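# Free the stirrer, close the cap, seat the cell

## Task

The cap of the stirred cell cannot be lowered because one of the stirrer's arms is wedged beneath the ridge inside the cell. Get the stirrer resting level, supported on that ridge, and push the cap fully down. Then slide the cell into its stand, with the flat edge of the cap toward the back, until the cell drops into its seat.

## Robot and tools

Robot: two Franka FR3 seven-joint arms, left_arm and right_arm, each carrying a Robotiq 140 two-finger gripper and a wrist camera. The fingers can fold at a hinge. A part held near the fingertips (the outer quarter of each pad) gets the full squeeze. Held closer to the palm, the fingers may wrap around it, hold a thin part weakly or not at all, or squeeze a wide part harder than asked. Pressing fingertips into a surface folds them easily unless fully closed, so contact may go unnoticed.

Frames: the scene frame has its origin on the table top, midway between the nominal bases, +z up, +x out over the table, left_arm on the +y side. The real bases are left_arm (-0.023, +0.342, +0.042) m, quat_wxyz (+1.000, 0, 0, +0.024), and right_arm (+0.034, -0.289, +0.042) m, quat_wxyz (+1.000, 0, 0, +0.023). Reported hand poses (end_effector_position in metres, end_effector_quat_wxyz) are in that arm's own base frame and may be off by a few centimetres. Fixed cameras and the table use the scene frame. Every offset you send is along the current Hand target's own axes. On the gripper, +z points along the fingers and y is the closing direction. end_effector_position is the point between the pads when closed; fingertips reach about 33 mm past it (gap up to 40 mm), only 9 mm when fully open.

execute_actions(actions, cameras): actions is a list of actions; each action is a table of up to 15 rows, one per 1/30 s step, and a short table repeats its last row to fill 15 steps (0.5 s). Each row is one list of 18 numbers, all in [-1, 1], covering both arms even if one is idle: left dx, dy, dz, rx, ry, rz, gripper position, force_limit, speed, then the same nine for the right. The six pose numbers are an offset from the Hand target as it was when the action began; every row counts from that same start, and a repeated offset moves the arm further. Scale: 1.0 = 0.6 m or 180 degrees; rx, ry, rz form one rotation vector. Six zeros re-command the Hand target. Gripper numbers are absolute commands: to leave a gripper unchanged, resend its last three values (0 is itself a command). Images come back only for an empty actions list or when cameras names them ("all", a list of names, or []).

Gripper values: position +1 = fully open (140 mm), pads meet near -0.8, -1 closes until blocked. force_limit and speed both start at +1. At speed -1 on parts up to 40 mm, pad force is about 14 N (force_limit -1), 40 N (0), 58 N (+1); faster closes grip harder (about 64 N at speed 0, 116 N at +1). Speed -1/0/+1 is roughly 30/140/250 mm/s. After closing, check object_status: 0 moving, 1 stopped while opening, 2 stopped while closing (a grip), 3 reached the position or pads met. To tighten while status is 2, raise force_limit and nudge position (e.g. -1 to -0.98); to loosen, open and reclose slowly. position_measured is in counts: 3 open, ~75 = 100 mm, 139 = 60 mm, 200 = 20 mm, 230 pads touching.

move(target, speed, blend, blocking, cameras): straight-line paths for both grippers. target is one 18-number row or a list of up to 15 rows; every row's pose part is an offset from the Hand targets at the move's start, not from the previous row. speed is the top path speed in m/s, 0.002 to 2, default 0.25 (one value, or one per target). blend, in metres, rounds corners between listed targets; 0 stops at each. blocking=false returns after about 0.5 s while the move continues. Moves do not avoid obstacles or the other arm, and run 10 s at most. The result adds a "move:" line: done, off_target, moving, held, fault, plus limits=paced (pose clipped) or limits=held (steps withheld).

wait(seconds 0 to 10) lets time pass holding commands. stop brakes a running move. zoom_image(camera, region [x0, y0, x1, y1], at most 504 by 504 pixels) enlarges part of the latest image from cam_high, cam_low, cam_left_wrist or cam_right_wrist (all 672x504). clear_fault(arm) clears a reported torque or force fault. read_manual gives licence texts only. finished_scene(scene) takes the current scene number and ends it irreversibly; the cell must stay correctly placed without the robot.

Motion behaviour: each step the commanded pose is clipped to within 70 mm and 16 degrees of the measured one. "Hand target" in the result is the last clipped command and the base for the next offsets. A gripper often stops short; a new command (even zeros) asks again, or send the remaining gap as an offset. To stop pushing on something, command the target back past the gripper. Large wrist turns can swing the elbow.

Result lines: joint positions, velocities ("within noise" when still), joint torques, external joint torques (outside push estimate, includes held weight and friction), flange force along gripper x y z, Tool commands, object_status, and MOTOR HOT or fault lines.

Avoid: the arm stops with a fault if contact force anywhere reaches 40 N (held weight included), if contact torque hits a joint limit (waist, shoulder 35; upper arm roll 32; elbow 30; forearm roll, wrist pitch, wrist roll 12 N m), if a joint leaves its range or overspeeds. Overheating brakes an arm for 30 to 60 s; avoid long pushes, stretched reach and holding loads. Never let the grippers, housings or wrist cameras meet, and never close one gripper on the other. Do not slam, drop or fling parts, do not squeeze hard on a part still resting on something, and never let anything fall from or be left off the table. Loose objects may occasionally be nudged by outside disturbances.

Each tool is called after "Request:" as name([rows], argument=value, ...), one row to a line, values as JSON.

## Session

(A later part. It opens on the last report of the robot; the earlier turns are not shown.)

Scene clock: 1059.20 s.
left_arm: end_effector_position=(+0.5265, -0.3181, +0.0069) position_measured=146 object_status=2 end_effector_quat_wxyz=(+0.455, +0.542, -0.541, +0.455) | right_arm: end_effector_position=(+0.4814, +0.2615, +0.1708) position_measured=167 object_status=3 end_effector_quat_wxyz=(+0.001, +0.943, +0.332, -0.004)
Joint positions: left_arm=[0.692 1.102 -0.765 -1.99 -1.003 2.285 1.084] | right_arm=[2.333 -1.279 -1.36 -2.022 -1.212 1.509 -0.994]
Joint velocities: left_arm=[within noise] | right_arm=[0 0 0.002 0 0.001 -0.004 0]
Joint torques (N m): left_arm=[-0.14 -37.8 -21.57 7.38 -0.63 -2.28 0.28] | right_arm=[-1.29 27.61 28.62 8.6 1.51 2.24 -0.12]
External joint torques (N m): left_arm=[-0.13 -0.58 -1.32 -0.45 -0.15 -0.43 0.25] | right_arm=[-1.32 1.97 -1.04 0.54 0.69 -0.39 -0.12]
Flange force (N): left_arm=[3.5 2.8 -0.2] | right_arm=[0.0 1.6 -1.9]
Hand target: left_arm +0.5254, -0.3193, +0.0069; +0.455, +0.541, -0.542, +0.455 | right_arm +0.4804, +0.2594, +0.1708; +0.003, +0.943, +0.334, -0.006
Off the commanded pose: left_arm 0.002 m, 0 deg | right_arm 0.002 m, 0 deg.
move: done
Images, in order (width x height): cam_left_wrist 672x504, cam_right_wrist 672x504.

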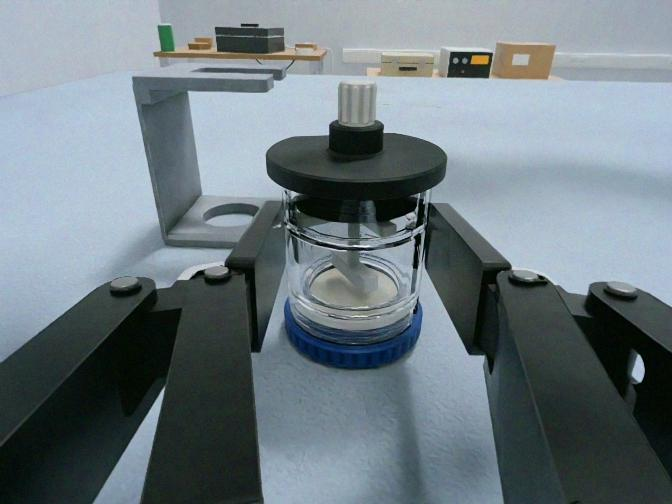

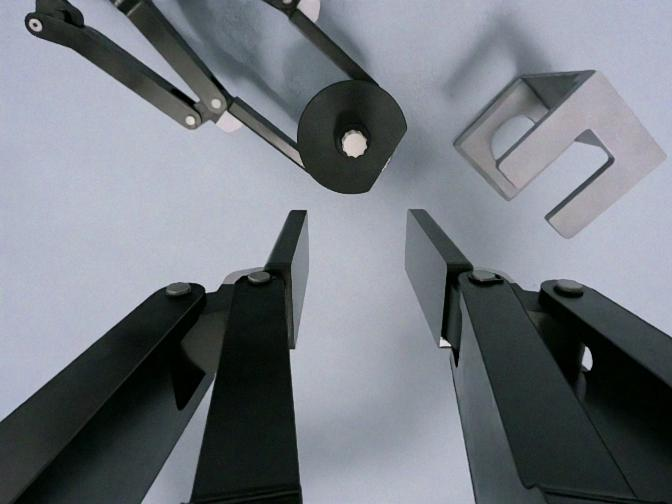

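Request:
move([
  [0,0,0,0,0,0,-1,-1,-1,0.0448,0.002,0.04,0,0,0,-0.3,0.2,-0.5],
  [0,0,0,0,0,0,-1,-1,-1,0.0448,0.002,0.117,0,0,0,-0.4,0.2,-0.5],
], speed=[0.15,0.08], blend=[0.01,0], cameras=["cam_left_wrist","cam_right_wrist"])

Request:
zoom_image(camera="cam_right_wrist", region=[250, 120, 450, 320])

Scene clock: 1129.77 s.
left_arm: end_effector_position=(+0.5265, -0.3181, +0.0069) position_measured=146 object_status=2 end_effector_quat_wxyz=(+0.455, +0.542, -0.541, +0.455) | right_arm: end_effector_position=(+0.5013, +0.2726, +0.1002) position_measured=179 object_status=3 end_effector_quat_wxyz=(+0.005, +0.942, +0.334, -0.008)
Joint positions: left_arm=[0.692 1.102 -0.765 -1.99 -1.003 2.285 1.084] | right_arm=[2.399 -1.338 -1.498 -1.991 -1.323 1.583 -1]
Joint torques (N m): left_arm=[-0.17 -37.8 -21.56 7.4 -0.63 -2.28 0.23] | right_arm=[-0.49 28.6 29.43 6.32 0.32 2.84 0.22]
External joint torques (N m): left_arm=[-0.08 -0.74 -1.35 -0.33 -0.14 -0.42 0.2] | right_arm=[-0.4 0.43 -1.43 0.34 -0.51 0.24 0.22]
Flange force (N): left_arm=[3.7 2.5 -0.4] | right_arm=[1.2 0.4 2.9]
Hand target: left_arm +0.5254, -0.3193, +0.0069; +0.455, +0.541, -0.542, +0.455 | right_arm +0.5014, +0.2747, +0.1002; +0.003, +0.943, +0.334, -0.006
Off the commanded pose: left_arm 0.002 m, 0 deg | right_arm 0.002 m, 0 deg.
move: done
Images, in order (width x height): cam_left_wrist 672x504, cam_right_wrist 672x504.

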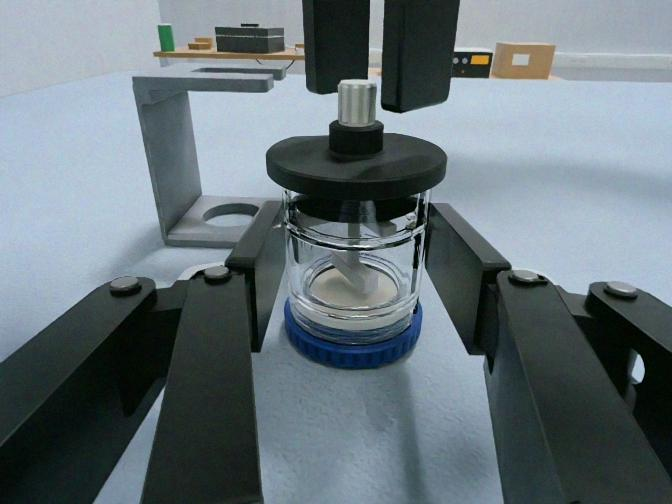

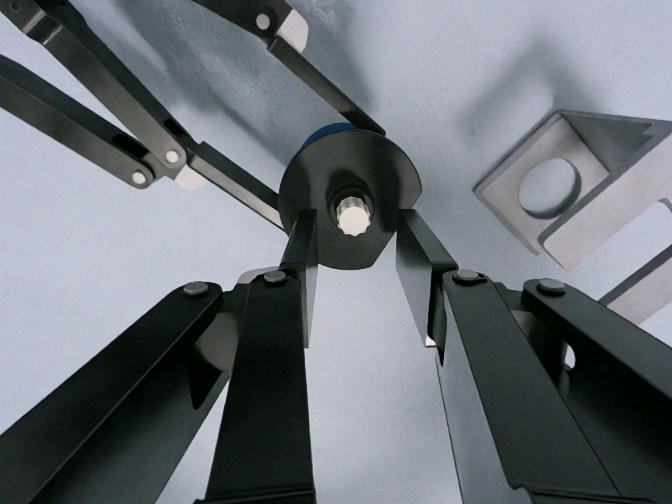

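Scaled by 2.520 from the camera's 672x504 image, which has a finer 960x720 frame.

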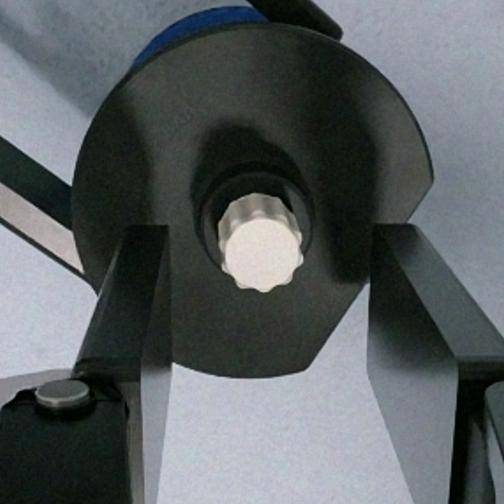

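Request:
move([
  [0,0,0,0,0,0,-1,-1,-1,0.0035,-0.0022,0.0087,0,0,0,-0.4,0.2,-0.5],
  [0,0,0,0,0,0,-1,-1,-1,0.0035,-0.0022,0.0087,0,0,0,-1,0.1,-1],
], speed=0.04)

Request:
wait(seconds=1, cameras=["cam_left_wrist","cam_right_wrist"])

Request:
zoom_image(camera="cam_left_wrist", region=[240, 20, 480, 260])

Scene clock: 1136.83 s.
left_arm: end_effector_position=(+0.5265, -0.3181, +0.0069) position_measured=146 object_status=2 end_effector_quat_wxyz=(+0.455, +0.542, -0.541, +0.455) | right_arm: end_effector_position=(+0.5014, +0.2752, +0.0952) position_measured=212 object_status=0 end_effector_quat_wxyz=(+0.005, +0.942, +0.335, -0.008)
Joint positions: left_arm=[0.692 1.102 -0.765 -1.99 -1.003 2.285 1.084] | right_arm=[2.406 -1.343 -1.507 -1.989 -1.331 1.589 -0.998]
Joint torques (N m): left_arm=[-0.94 -37.32 -21.61 6.94 -0.65 -2.28 0.23] | right_arm=[-0.27 28.73 28.99 6.83 0.34 2.79 0.22]
External joint torques (N m): left_arm=[-1.05 -0.31 -1.56 -0.81 -0.16 -0.44 0.2] | right_arm=[-0.43 0.39 -1.94 1.19 -0.5 0.18 0.22]
Flange force (N): left_arm=[3.2 2.4 1.4] | right_arm=[4.5 1.0 3.2]
Hand target: left_arm +0.5254, -0.3193, +0.0069; +0.455, +0.541, -0.542, +0.455 | right_arm +0.5021, +0.2770, +0.0950; +0.003, +0.943, +0.334, -0.006
Off the commanded pose: left_arm 0.002 m, 0 deg | right_arm 0.002 m, 0 deg.
move: done

Scene clock: 1137.83 s.
left_arm: end_effector_position=(+0.5265, -0.3181, +0.0069) position_measured=146 object_status=2 end_effector_quat_wxyz=(+0.455, +0.542, -0.541, +0.455) | right_arm: end_effector_position=(+0.5014, +0.2752, +0.0952) position_measured=212 object_status=2 end_effector_quat_wxyz=(+0.005, +0.942, +0.335, -0.008)
Joint positions: left_arm=[0.692 1.102 -0.765 -1.99 -1.003 2.285 1.084] | right_arm=[2.406 -1.343 -1.507 -1.989 -1.331 1.589 -0.998]
Joint torques (N m): left_arm=[-0.93 -37.29 -21.59 6.96 -0.63 -2.29 0.25] | right_arm=[-0.25 28.65 28.99 6.85 0.35 2.79 0.22]
External joint torques (N m): left_arm=[-0.83 -0.22 -1.38 -0.76 -0.15 -0.44 0.22] | right_arm=[-0.23 0.37 -1.96 1.07 -0.48 0.18 0.22]
Flange force (N): left_arm=[2.8 2.4 1.0] | right_arm=[4.7 0.7 3.3]
Hand target: left_arm +0.5254, -0.3193, +0.0069; +0.455, +0.541, -0.542, +0.455 | right_arm +0.5021, +0.2770, +0.0950; +0.003, +0.943, +0.334, -0.006
Tool commands: left_gripper/position=-1.0 left_gripper/force_limit=-1.0 left_gripper/speed=-1.0 right_gripper/position=-1.0 right_gripper/force_limit=+0.1 right_gripper/speed=-1.0
Off the commanded pose: left_arm 0.002 m, 0 deg | right_arm 0.002 m, 0 deg.
wait: 1.00 s; at rest by 0.17 s
Images, in order (width x height): cam_left_wrist 672x504, cam_right_wrist 672x504.

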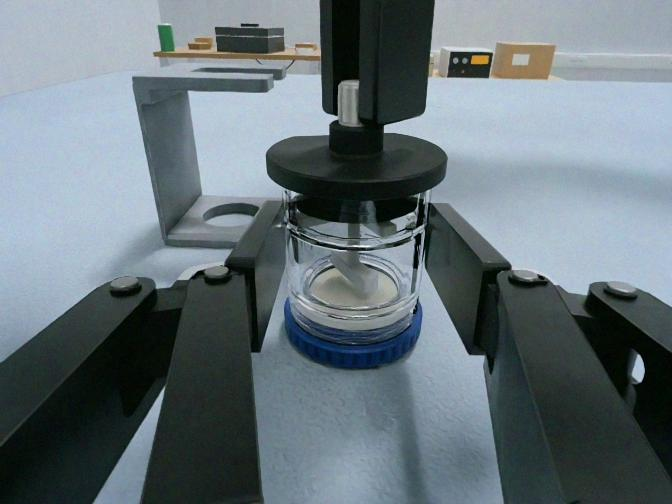

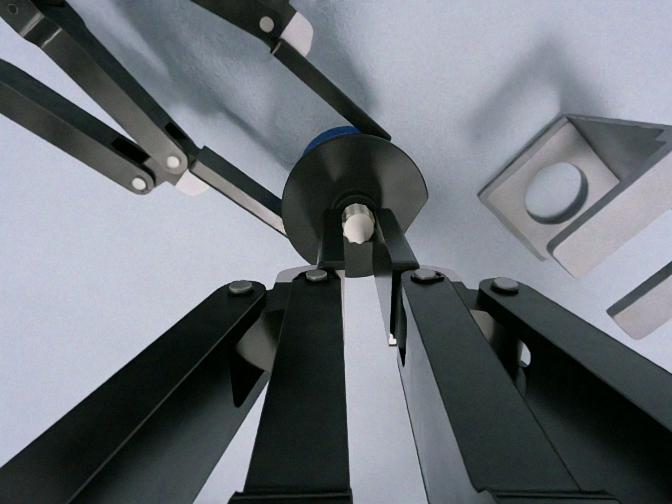

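Scaled by 2.100 from the camera's 672x504 image, which has a finer 960x720 frame.

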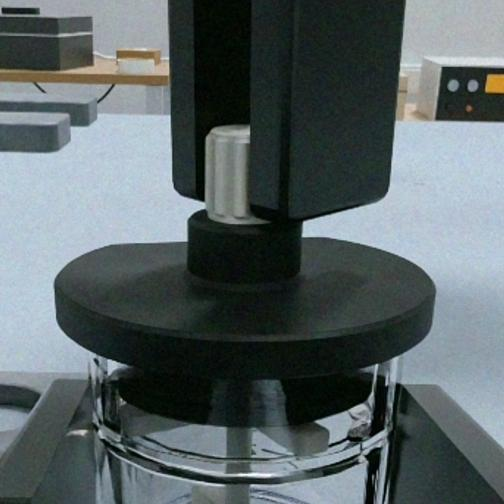

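Request:
move([
  [0,0,0,0,0,0,-1,-1,-1,0,0,0,0,0,0,-1,0.1,-1],
  [0,0,0,0,0,0,0.3,-1,-0.8,0,0,0,0,0,0,-1,0.1,-1],
  [0,0,-0.17,0,0,0,0.3,-1,-0.8,0,0,0,0,0,0,-1,0.1,-1],
], speed=0.08, cameras=["cam_left_wrist","cam_right_wrist"])

Scene clock: 1146.30 s.
left_arm: end_effector_position=(+0.5262, -0.2191, +0.0241) position_measured=91 object_status=3 end_effector_quat_wxyz=(+0.453, +0.541, -0.542, +0.457) | right_arm: end_effector_position=(+0.5013, +0.2755, +0.0952) position_measured=212 object_status=2 end_effector_quat_wxyz=(+0.005, +0.942, +0.335, -0.008)
Joint positions: left_arm=[0.824 1.006 -0.693 -2.003 -0.897 2.111 1.039] | right_arm=[2.406 -1.344 -1.507 -1.989 -1.331 1.589 -0.998]
Joint velocities: left_arm=[0 0.001 0 0 0 -0.005 -0.004] | right_arm=[within noise]
Joint torques (N m): left_arm=[0.18 -39.02 -17.95 8.76 -0.35 -2.4 -0.14] | right_arm=[-0.52 28.8 29.19 6.78 0.35 2.73 0.19]
External joint torques (N m): left_arm=[0.32 -1.27 -0.19 -0.44 0.33 -0.61 -0.17] | right_arm=[-0.46 0.47 -1.8 1.01 -0.48 0.12 0.19]
Flange force (N): left_arm=[4.0 2.7 -2.6] | right_arm=[3.7 1.0 2.9]
Hand target: left_arm +0.5256, -0.2188, +0.0244; +0.455, +0.541, -0.542, +0.455 | right_arm +0.5021, +0.2770, +0.0950; +0.003, +0.943, +0.334, -0.006
Off the commanded pose: left_arm 0.001 m, 0 deg | right_arm 0.002 m, 0 deg.
move: done
Images, in order (width x height): cam_left_wrist 672x504, cam_right_wrist 672x504.

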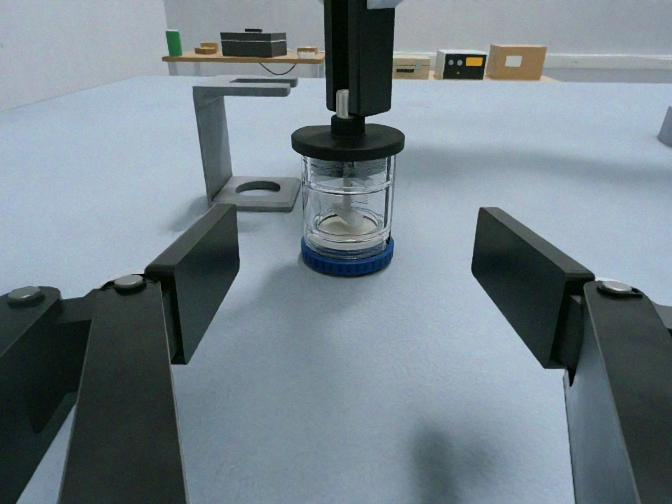

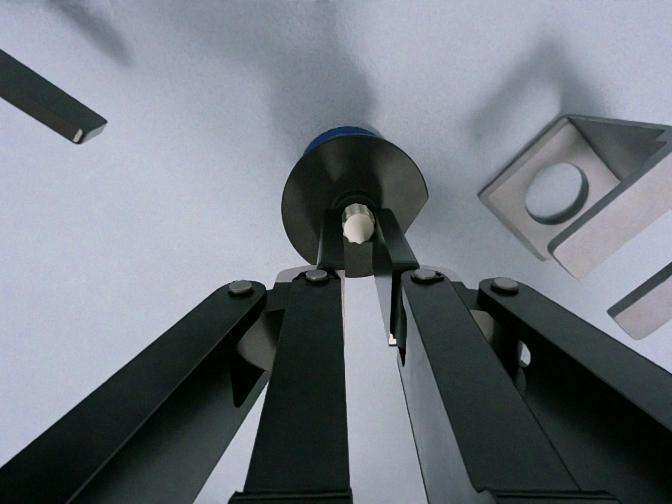

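Request:
move(target=[0,0,0,0,0,0,0.3,-1,-0.8,0,0,-0.025,0,0,0,-1,0.1,-1], speed=0.03, cameras=["cam_left_wrist"])

Request:
zoom_image(camera="cam_left_wrist", region=[180, 60, 420, 300])

Scene clock: 1150.10 s.
left_arm: end_effector_position=(+0.5261, -0.2190, +0.0242) position_measured=91 object_status=3 end_effector_quat_wxyz=(+0.454, +0.541, -0.542, +0.456) | right_arm: end_effector_position=(+0.5026, +0.2771, +0.1084) position_measured=212 object_status=2 end_effector_quat_wxyz=(+0.002, +0.943, +0.333, -0.006)
Joint positions: left_arm=[0.824 1.006 -0.692 -2.003 -0.897 2.11 1.038] | right_arm=[2.406 -1.333 -1.486 -1.98 -1.313 1.579 -0.998]
Joint velocities: left_arm=[within noise] | right_arm=[0.001 0.002 -0.001 -0.001 0.003 -0.003 0]
Joint torques (N m): left_arm=[-0.04 -39.04 -17.87 8.8 -0.43 -2.33 -0.12] | right_arm=[-0.18 30.8 30.68 7.38 1.45 2.53 -0.02]
External joint torques (N m): left_arm=[-0.03 -1.32 -0.22 -0.45 0.26 -0.55 -0.15] | right_arm=[-0.18 2.55 -0.15 1.31 0.62 -0.09 -0.02]
Flange force (N): left_arm=[4.0 2.5 -2.0] | right_arm=[4.6 0.6 -3.8]
Hand target: left_arm +0.5256, -0.2188, +0.0244; +0.455, +0.541, -0.542, +0.455 | right_arm +0.5023, +0.2771, +0.1100; +0.003, +0.943, +0.334, -0.006
Off the commanded pose: left_arm 0.001 m, 0 deg | right_arm 0.002 m, 0 deg.
move: done
Images, in order (width x height): cam_left_wrist 672x504.

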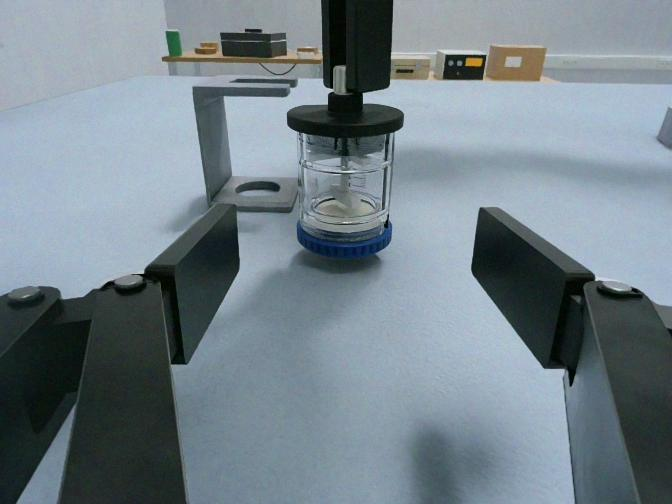

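Scaled by 2.100 from the camera's 672x504 image, which has a finer 960x720 frame.

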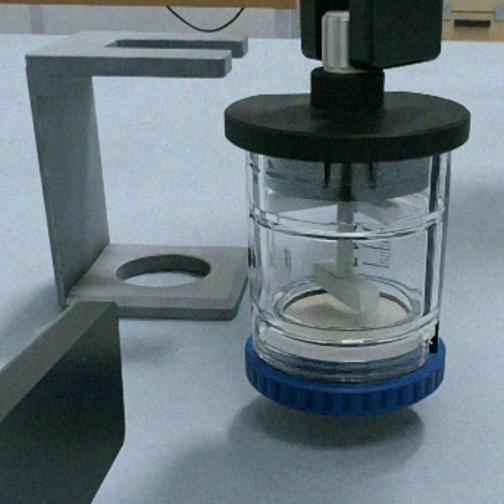

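Request:
move(target=[0,0,0,0,0,0,0.3,-1,-0.8,-0.111,0.132,-0.0117,0,0,-0.4417,-1,0.1,-1], speed=0.1, cameras=["all"])

Request:
zoom_image(camera="cam_left_wrist", region=[180, 40, 420, 280])

Request:
zoom_image(camera="cam_high", region=[260, 230, 380, 350])

Scene clock: 1184.20 s.
left_arm: end_effector_position=(+0.5261, -0.2190, +0.0242) position_measured=91 object_status=3 end_effector_quat_wxyz=(+0.454, +0.541, -0.542, +0.456) | right_arm: end_effector_position=(+0.5002, +0.1749, +0.1172) position_measured=212 object_status=2 end_effector_quat_wxyz=(-0.002, +0.513, +0.858, -0.006)
Joint positions: left_arm=[0.824 1.006 -0.692 -2.003 -0.897 2.11 1.038] | right_arm=[2.148 -1.456 -1.386 -2.123 -1.369 1.463 -2.484]
Joint velocities: left_arm=[within noise] | right_arm=[0 -0.001 0 0 -0.001 0 -0.007]
Joint torques (N m): left_arm=[-0.03 -38.96 -17.86 8.85 -0.43 -2.33 -0.12] | right_arm=[-1.23 26.9 29.71 4.62 0.92 2.62 -0.25]
External joint torques (N m): left_arm=[-0.03 -1.15 -0.2 -0.43 0.26 -0.55 -0.15] | right_arm=[-1.09 1.46 -0.28 0.38 -0.03 0.08 -0.25]
Flange force (N): left_arm=[3.5 2.2 -1.9] | right_arm=[-1.9 -0.7 -0.6]
Hand target: left_arm +0.5256, -0.2188, +0.0244; +0.455, +0.541, -0.542, +0.455 | right_arm +0.5004, +0.1738, +0.1180; -0.001, +0.511, +0.859, -0.007
Off the commanded pose: left_arm 0.001 m, 0 deg | right_arm 0.001 m, 0 deg.
move: done

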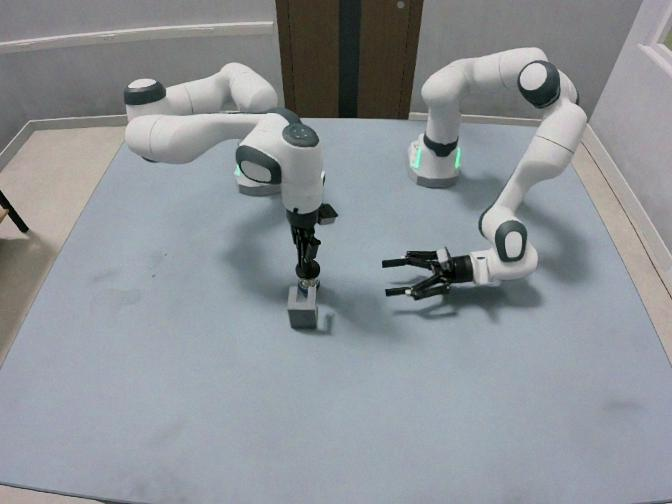

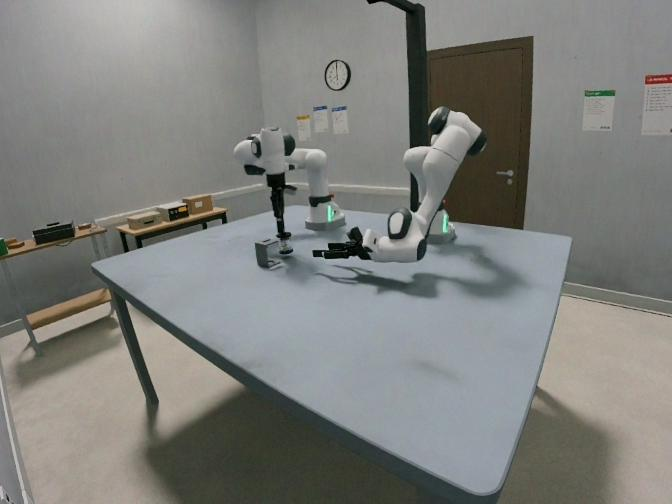

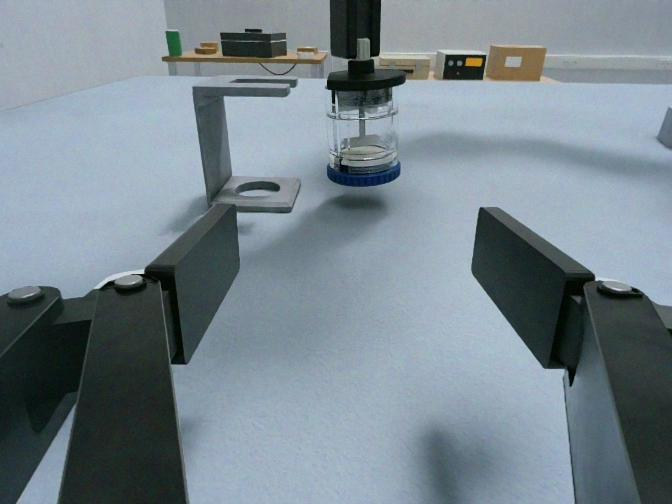

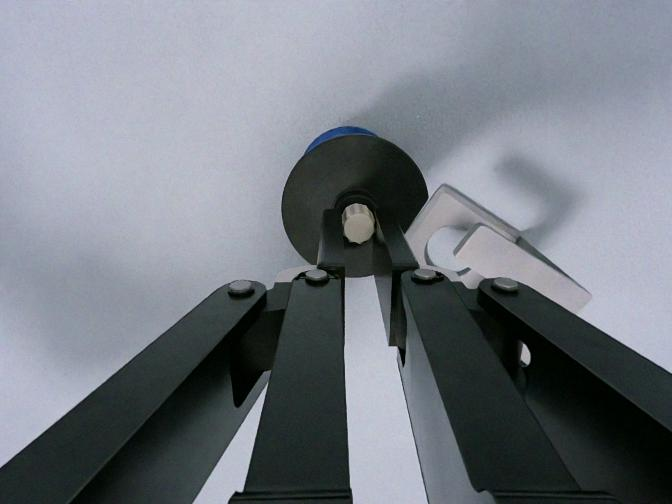

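Scaled by 2.100 from the camera's 672x504 image, which has a finer 960x720 frame.

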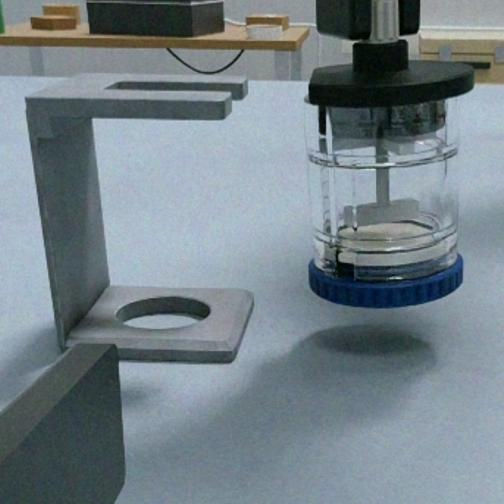

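Scaled by 4.200 from the camera's 672x504 image, which has a finer 960x720 frame.

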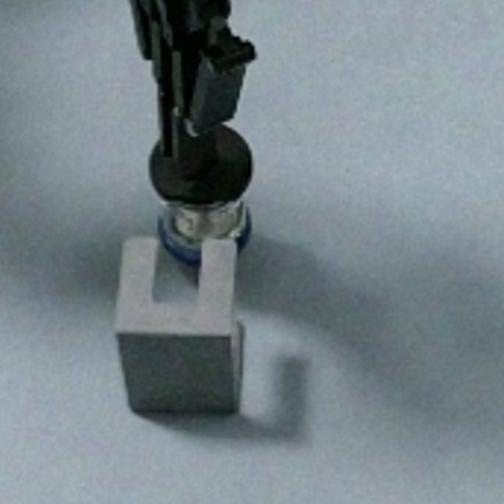

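Request:
move(target=[0,-0.05,0.16,0,0,0,0.3,-1,-0.8,-0.0162,-0.0086,0.0212,0,0,0,-1,0.1,-1], speed=0.07, cameras=["cam_left_wrist","cam_high","cam_right_wrist"])

Request:
zoom_image(camera="cam_left_wrist", region=[180, 40, 480, 340])

Request:
zoom_image(camera="cam_high", region=[260, 240, 360, 340])

Scene clock: 1205.77 s.
left_arm: end_effector_position=(+0.5544, -0.3137, +0.0094) position_measured=91 object_status=3 end_effector_quat_wxyz=(+0.455, +0.537, -0.544, +0.456) | right_arm: end_effector_position=(+0.4992, +0.1619, +0.1045) position_measured=212 object_status=2 end_effector_quat_wxyz=(-0.002, +0.513, +0.859, -0.010)
Joint positions: left_arm=[0.646 1.116 -0.735 -1.89 -0.978 2.232 1.036] | right_arm=[2.118 -1.477 -1.403 -2.145 -1.394 1.463 -2.499]
Joint velocities: left_arm=[0 0.001 0 0 -0.002 0.004 0] | right_arm=[within noise]
Joint torques (N m): left_arm=[-0.19 -40.01 -20.29 9.13 -1.37 -1.65 -0.14] | right_arm=[-1.09 25.49 29.69 4 0.46 2.65 -0.17]
External joint torques (N m): left_arm=[-0.12 -0.46 -0.27 0.06 -0.83 0.13 -0.16] | right_arm=[-1.06 0.28 -0.33 0.37 -0.5 0.12 -0.16]
Flange force (N): left_arm=[1.9 0.9 0.8] | right_arm=[-2.1 -1.0 1.4]
Hand target: left_arm +0.5555, -0.3134, +0.0079; +0.455, +0.541, -0.542, +0.455 | right_arm +0.5004, +0.1626, +0.1054; -0.001, +0.511, +0.859, -0.007
Off the commanded pose: left_arm 0.002 m, 0 deg | right_arm 0.002 m, 0 deg.
move: done
Images, in order (width x height): cam_high 672x504, cam_left_wrist 672x504, cam_right_wrist 672x504.

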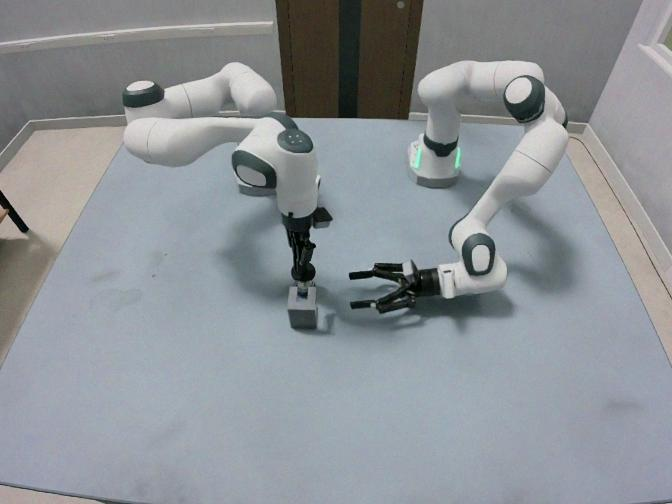

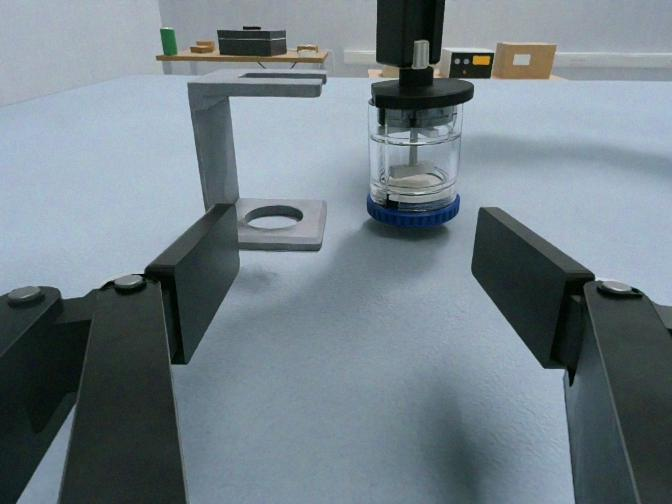

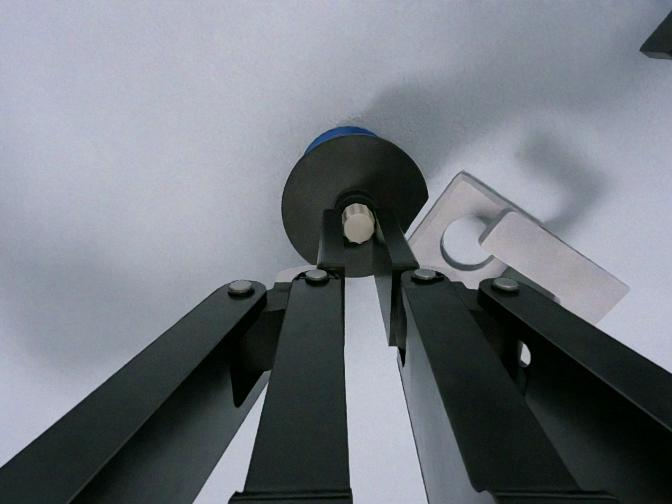

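Scaled by 1.680 from the camera's 672x504 image, which has a finer 960x720 frame.

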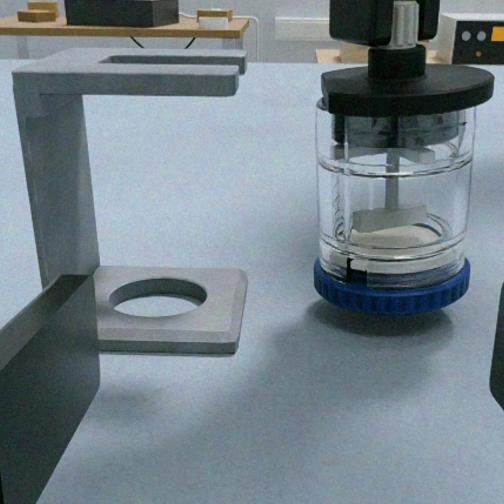

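Scaled by 5.040 from the camera's 672x504 image, which has a finer 960x720 frame.

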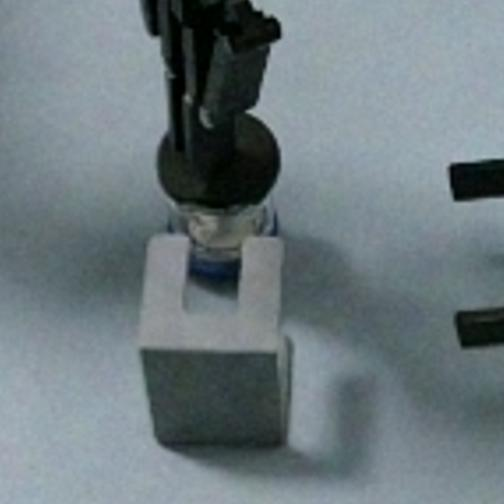

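Request:
move([
  [0,0,0,0,0,0,0.3,-1,-0.8,0,0,0.005,0,0,0,-1,0.1,-1],
  [0,0,0,0,0,0,0.3,-1,-0.8,-0.04,0.0637,0.005,0,0,0,-1,0.1,-1],
], speed=0.04, cameras=["cam_left_wrist","cam_high","cam_right_wrist"])

Request:
zoom_image(camera="cam_left_wrist", region=[180, 20, 480, 320])

Request:
zoom_image(camera="cam_high", region=[260, 240, 360, 340])

Scene clock: 1222.70 s.
left_arm: end_effector_position=(+0.5546, -0.3136, +0.0092) position_measured=91 object_status=3 end_effector_quat_wxyz=(+0.455, +0.538, -0.544, +0.456) | right_arm: end_effector_position=(+0.5440, +0.1600, +0.1012) position_measured=212 object_status=2 end_effector_quat_wxyz=(-0.004, +0.513, +0.858, -0.006)
Joint positions: left_arm=[0.646 1.116 -0.735 -1.89 -0.978 2.232 1.036] | right_arm=[2.191 -1.483 -1.425 -2 -1.421 1.463 -2.57]
Joint velocities: left_arm=[within noise] | right_arm=[0.001 0 0 0 0.002 0 -0.008]
Joint torques (N m): left_arm=[-0.17 -40.01 -20.33 8.99 -1.26 -1.67 -0.16] | right_arm=[-0.15 30.92 30.39 4.09 0.27 2.82 -0.11]
External joint torques (N m): left_arm=[-0.27 -0.3 -0.35 -0.26 -0.72 0.09 -0.19] | right_arm=[-0.14 2.34 -0.65 1.21 -0.7 0.29 -0.11]
Flange force (N): left_arm=[2.0 1.4 0.9] | right_arm=[-1.1 5.3 -0.5]
Hand target: left_arm +0.5555, -0.3134, +0.0079; +0.455, +0.541, -0.542, +0.455 | right_arm +0.5454, +0.1597, +0.1020; -0.001, +0.511, +0.859, -0.007
Off the commanded pose: left_arm 0.002 m, 0 deg | right_arm 0.002 m, 0 deg.
move: done
Images, in order (width x height): cam_high 672x504, cam_left_wrist 672x504, cam_right_wrist 672x504.

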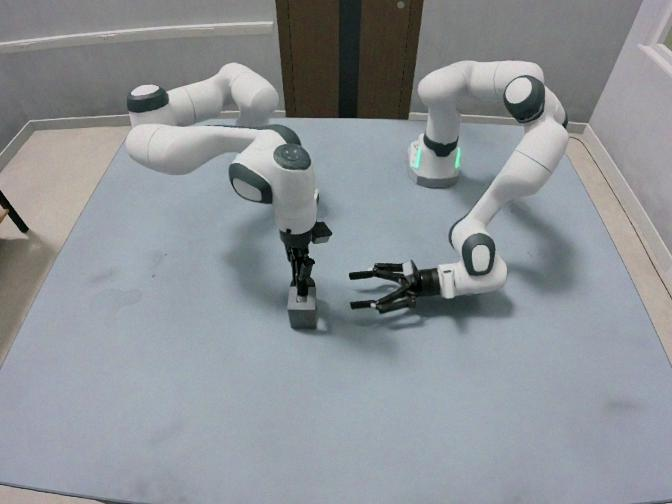

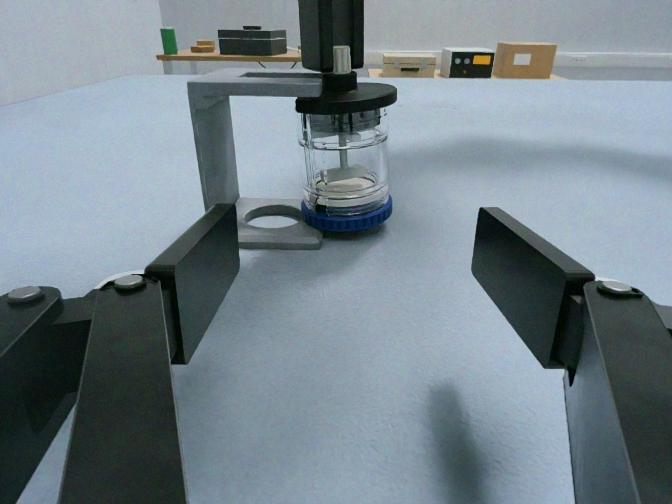

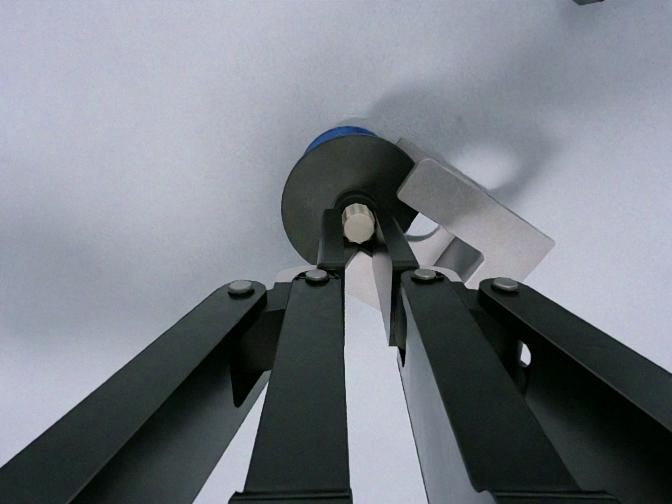

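Scaled by 1.680 from the camera's 672x504 image, which has a finer 960x720 frame.

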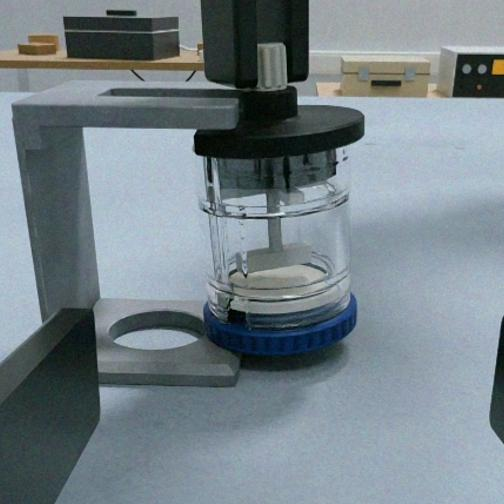

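Scaled by 5.040 from the camera's 672x504 image, which has a finer 960x720 frame.

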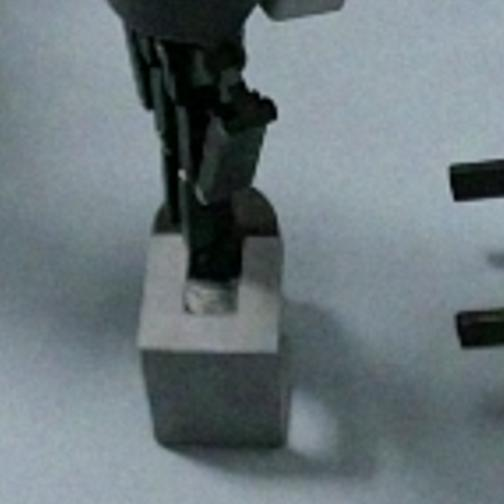

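Request:
zoom_image(camera="cam_left_wrist", region=[280, 170, 410, 260])

Request:
zoom_image(camera="cam_left_wrist", region=[270, 50, 410, 150])

Scaled by 3.877 from the camera's 672x504 image, which has a finer 960x720 frame.

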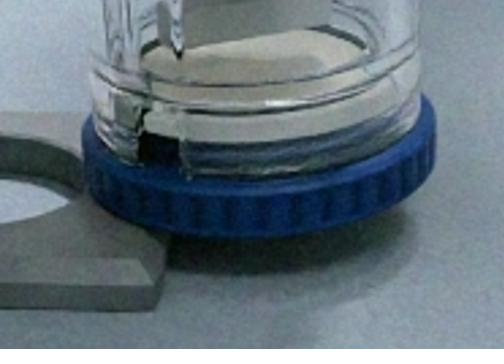

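Scaled by 3.600 from the camera's 672x504 image, which has a finer 960x720 frame.

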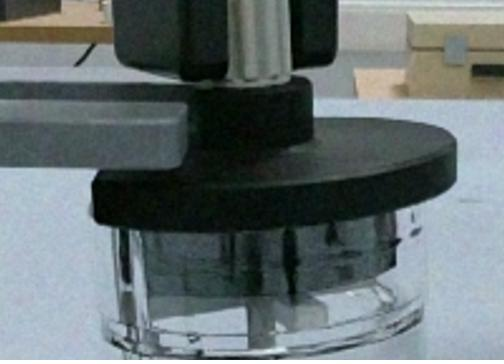

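Request:
move([
  [0,0,0,0,0,0,0.3,-1,-0.8,0.0094,-0.0177,0,0,0,0,-1,0.1,-1],
  [0,0,0,0,0,0,0.3,-1,-0.8,0.0094,-0.0177,-0.001,-0.0147,-0.0078,0,-1,0.1,-1],
], speed=0.03, cameras=["cam_left_wrist","cam_high"])

Request:
zoom_image(camera="cam_left_wrist", region=[280, 60, 440, 240])

Scene clock: 1256.87 s.
left_arm: end_effector_position=(+0.5546, -0.3136, +0.0092) position_measured=91 object_status=3 end_effector_quat_wxyz=(+0.455, +0.538, -0.544, +0.456) | right_arm: end_effector_position=(+0.5316, +0.1583, +0.1010) position_measured=212 object_status=2 end_effector_quat_wxyz=(+0.020, +0.508, +0.861, +0.003)
Joint positions: left_arm=[0.646 1.116 -0.735 -1.89 -0.978 2.232 1.036] | right_arm=[2.14 -1.487 -1.416 -2.098 -1.46 1.483 -2.54]
Joint velocities: left_arm=[within noise] | right_arm=[0 -0.002 -0.001 0 -0.002 0.001 0.006]
Joint torques (N m): left_arm=[-0.18 -39.98 -20.33 9.02 -1.26 -1.68 -0.14] | right_arm=[-1.25 27.11 30.76 3.55 0.3 3.03 0.2]
External joint torques (N m): left_arm=[-0.17 -0.43 -0.36 -0.09 -0.71 0.09 -0.17] | right_arm=[-1.28 0.58 0.07 0.4 -0.54 0.43 0.19]
Flange force (N): left_arm=[2.1 1.2 0.7] | right_arm=[-1.5 -1.9 0.8]
Hand target: left_arm +0.5555, -0.3134, +0.0079; +0.455, +0.541, -0.542, +0.455 | right_arm +0.5334, +0.1596, +0.1028; +0.021, +0.511, +0.859, +0.007
Off the commanded pose: left_arm 0.002 m, 0 deg | right_arm 0.003 m, 1 deg.
move: done
Images, in order (width x height): cam_high 672x504, cam_left_wrist 672x504.

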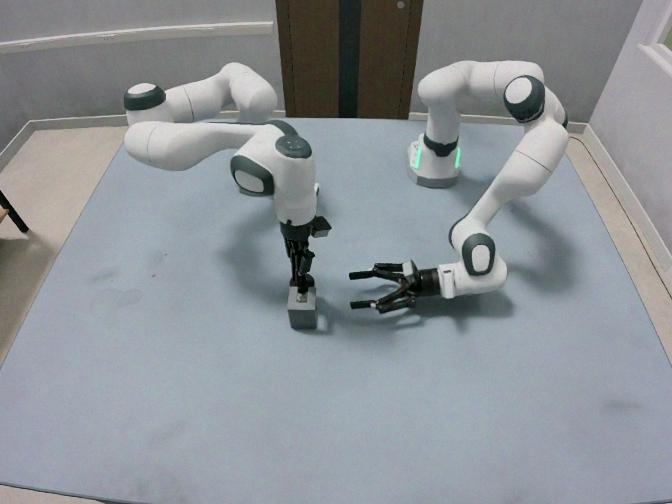

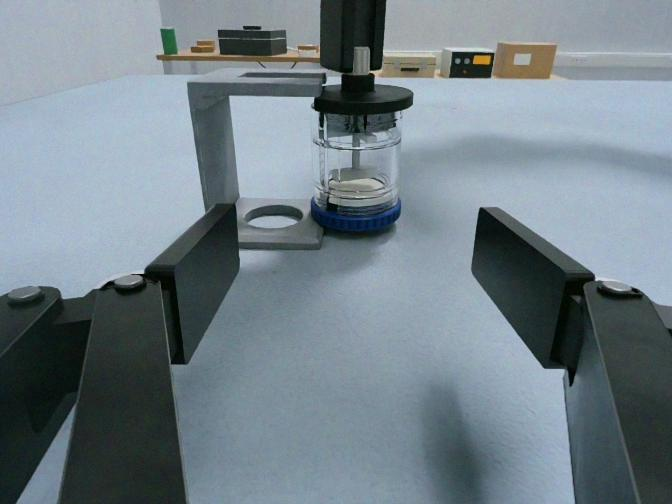

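Scaled by 2.800 from the camera's 672x504 image, which has a finer 960x720 frame.

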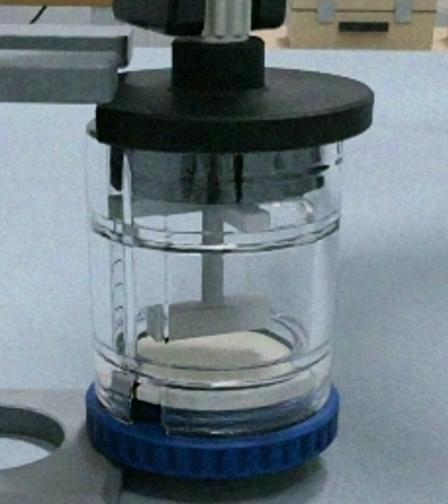

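Request:
move(target=[0,0,0,0,0,0,0.3,-1,-0.8,-0.0343,0.0637,0.0021,0,0,0,-1,0.1,-1], speed=0.03, cameras=["cam_left_wrist","cam_high","cam_right_wrist"])

Request:
zoom_image(camera="cam_left_wrist", region=[180, 60, 400, 280])

Request:
zoom_image(camera="cam_high", region=[260, 240, 360, 340])

Scene clock: 1276.17 s.
left_arm: end_effector_position=(+0.5546, -0.3136, +0.0092) position_measured=91 object_status=3 end_effector_quat_wxyz=(+0.455, +0.538, -0.544, +0.456) | right_arm: end_effector_position=(+0.5750, +0.1593, +0.1022) position_measured=212 object_status=2 end_effector_quat_wxyz=(+0.019, +0.513, +0.858, +0.006)
Joint positions: left_arm=[0.646 1.116 -0.735 -1.89 -0.978 2.232 1.036] | right_arm=[2.22 -1.487 -1.43 -1.95 -1.478 1.483 -2.598]
Joint velocities: left_arm=[within noise] | right_arm=[-0.001 0 0.001 0 0 0 -0.005]
Joint torques (N m): left_arm=[-0.15 -39.98 -20.36 9.01 -1.27 -1.68 -0.14] | right_arm=[-0.23 31.78 30.94 3.89 0.04 2.94 -0.09]
External joint torques (N m): left_arm=[-0.22 -0.43 -0.44 -0.12 -0.73 0.08 -0.17] | right_arm=[-0.23 1.75 -0.63 1.25 -0.79 0.34 -0.09]
Flange force (N): left_arm=[2.2 1.3 0.8] | right_arm=[-1.3 5.0 0.4]
Hand target: left_arm +0.5555, -0.3134, +0.0079; +0.455, +0.541, -0.542, +0.455 | right_arm +0.5768, +0.1598, +0.1034; +0.021, +0.511, +0.859, +0.007
Off the commanded pose: left_arm 0.002 m, 0 deg | right_arm 0.002 m, 0 deg.
move: done
Images, in order (width x height): cam_high 672x504, cam_left_wrist 672x504, cam_right_wrist 672x504.

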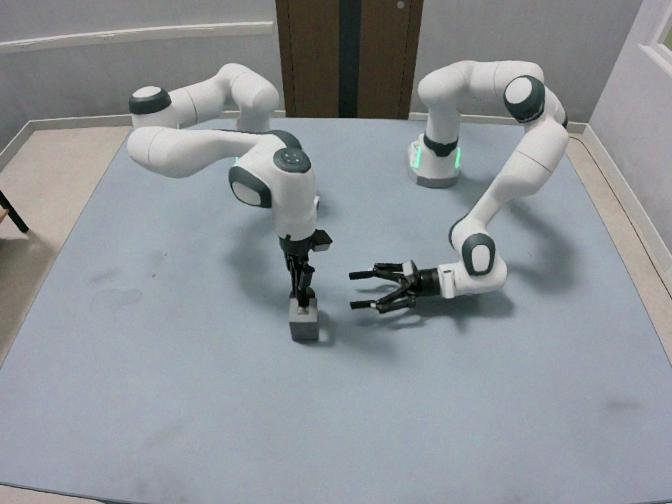

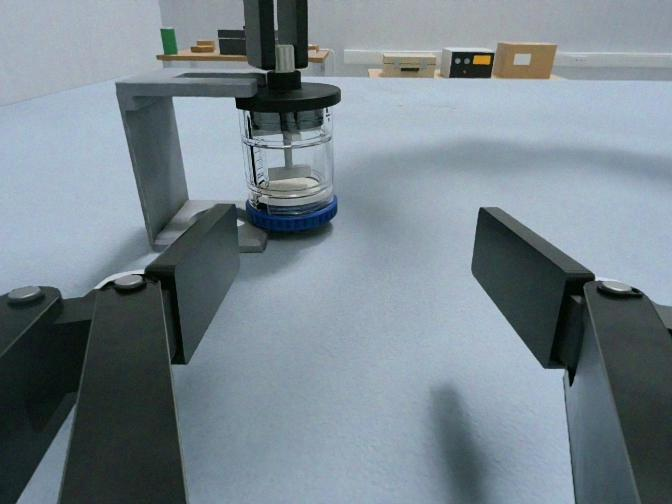

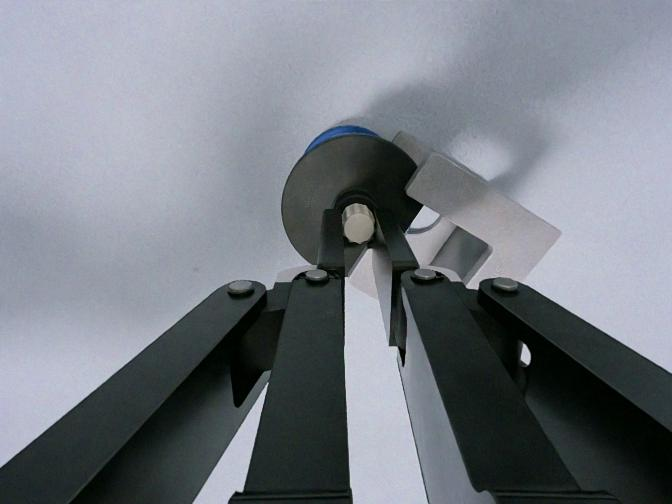

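Scaled by 2.291 from the camera's 672x504 image, which has a finer 960x720 frame.

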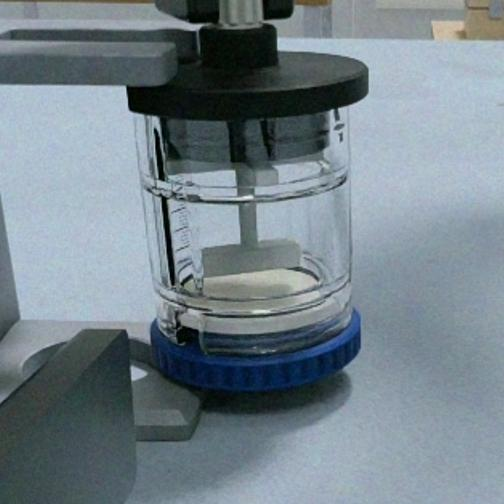

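Scaled by 5.040 from the camera's 672x504 image, which has a finer 960x720 frame.

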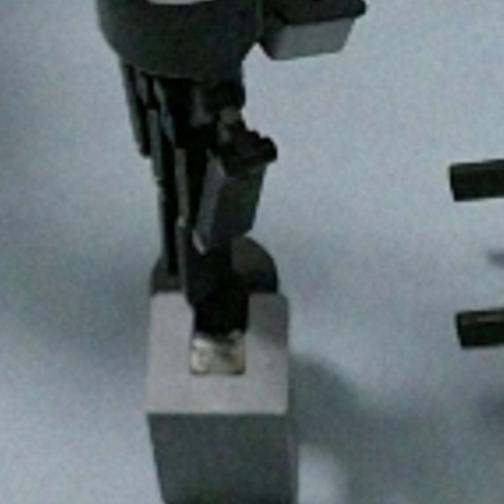

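Request:
zoom_image(camera="cam_left_wrist", region=[215, 60, 305, 130])

Request:
zoom_image(camera="cam_left_wrist", region=[215, 180, 345, 260])

Request:
zoom_image(camera="cam_right_wrist", region=[280, 110, 480, 280])

Scaled by 5.600 from the camera's 672x504 image, which has a finer 960x720 frame.

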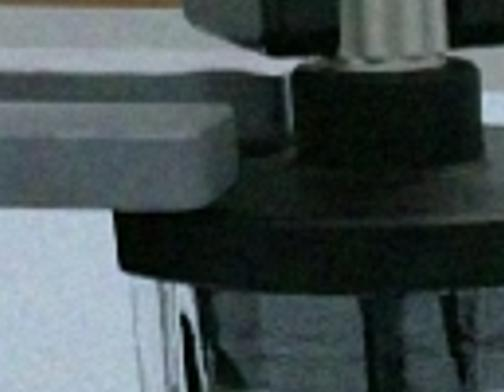

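Scaled by 3.877 from the camera's 672x504 image, which has a finer 960x720 frame.

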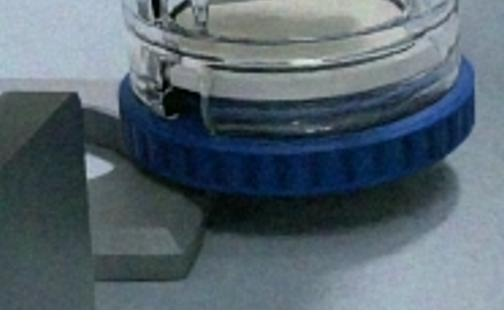

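Scaled by 2.520 from the camera's 672x504 image, which has a finer 960x720 frame.

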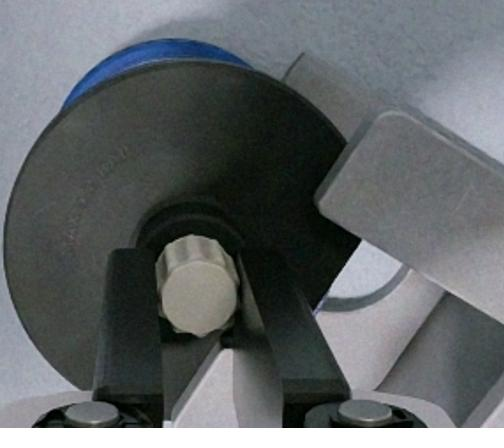

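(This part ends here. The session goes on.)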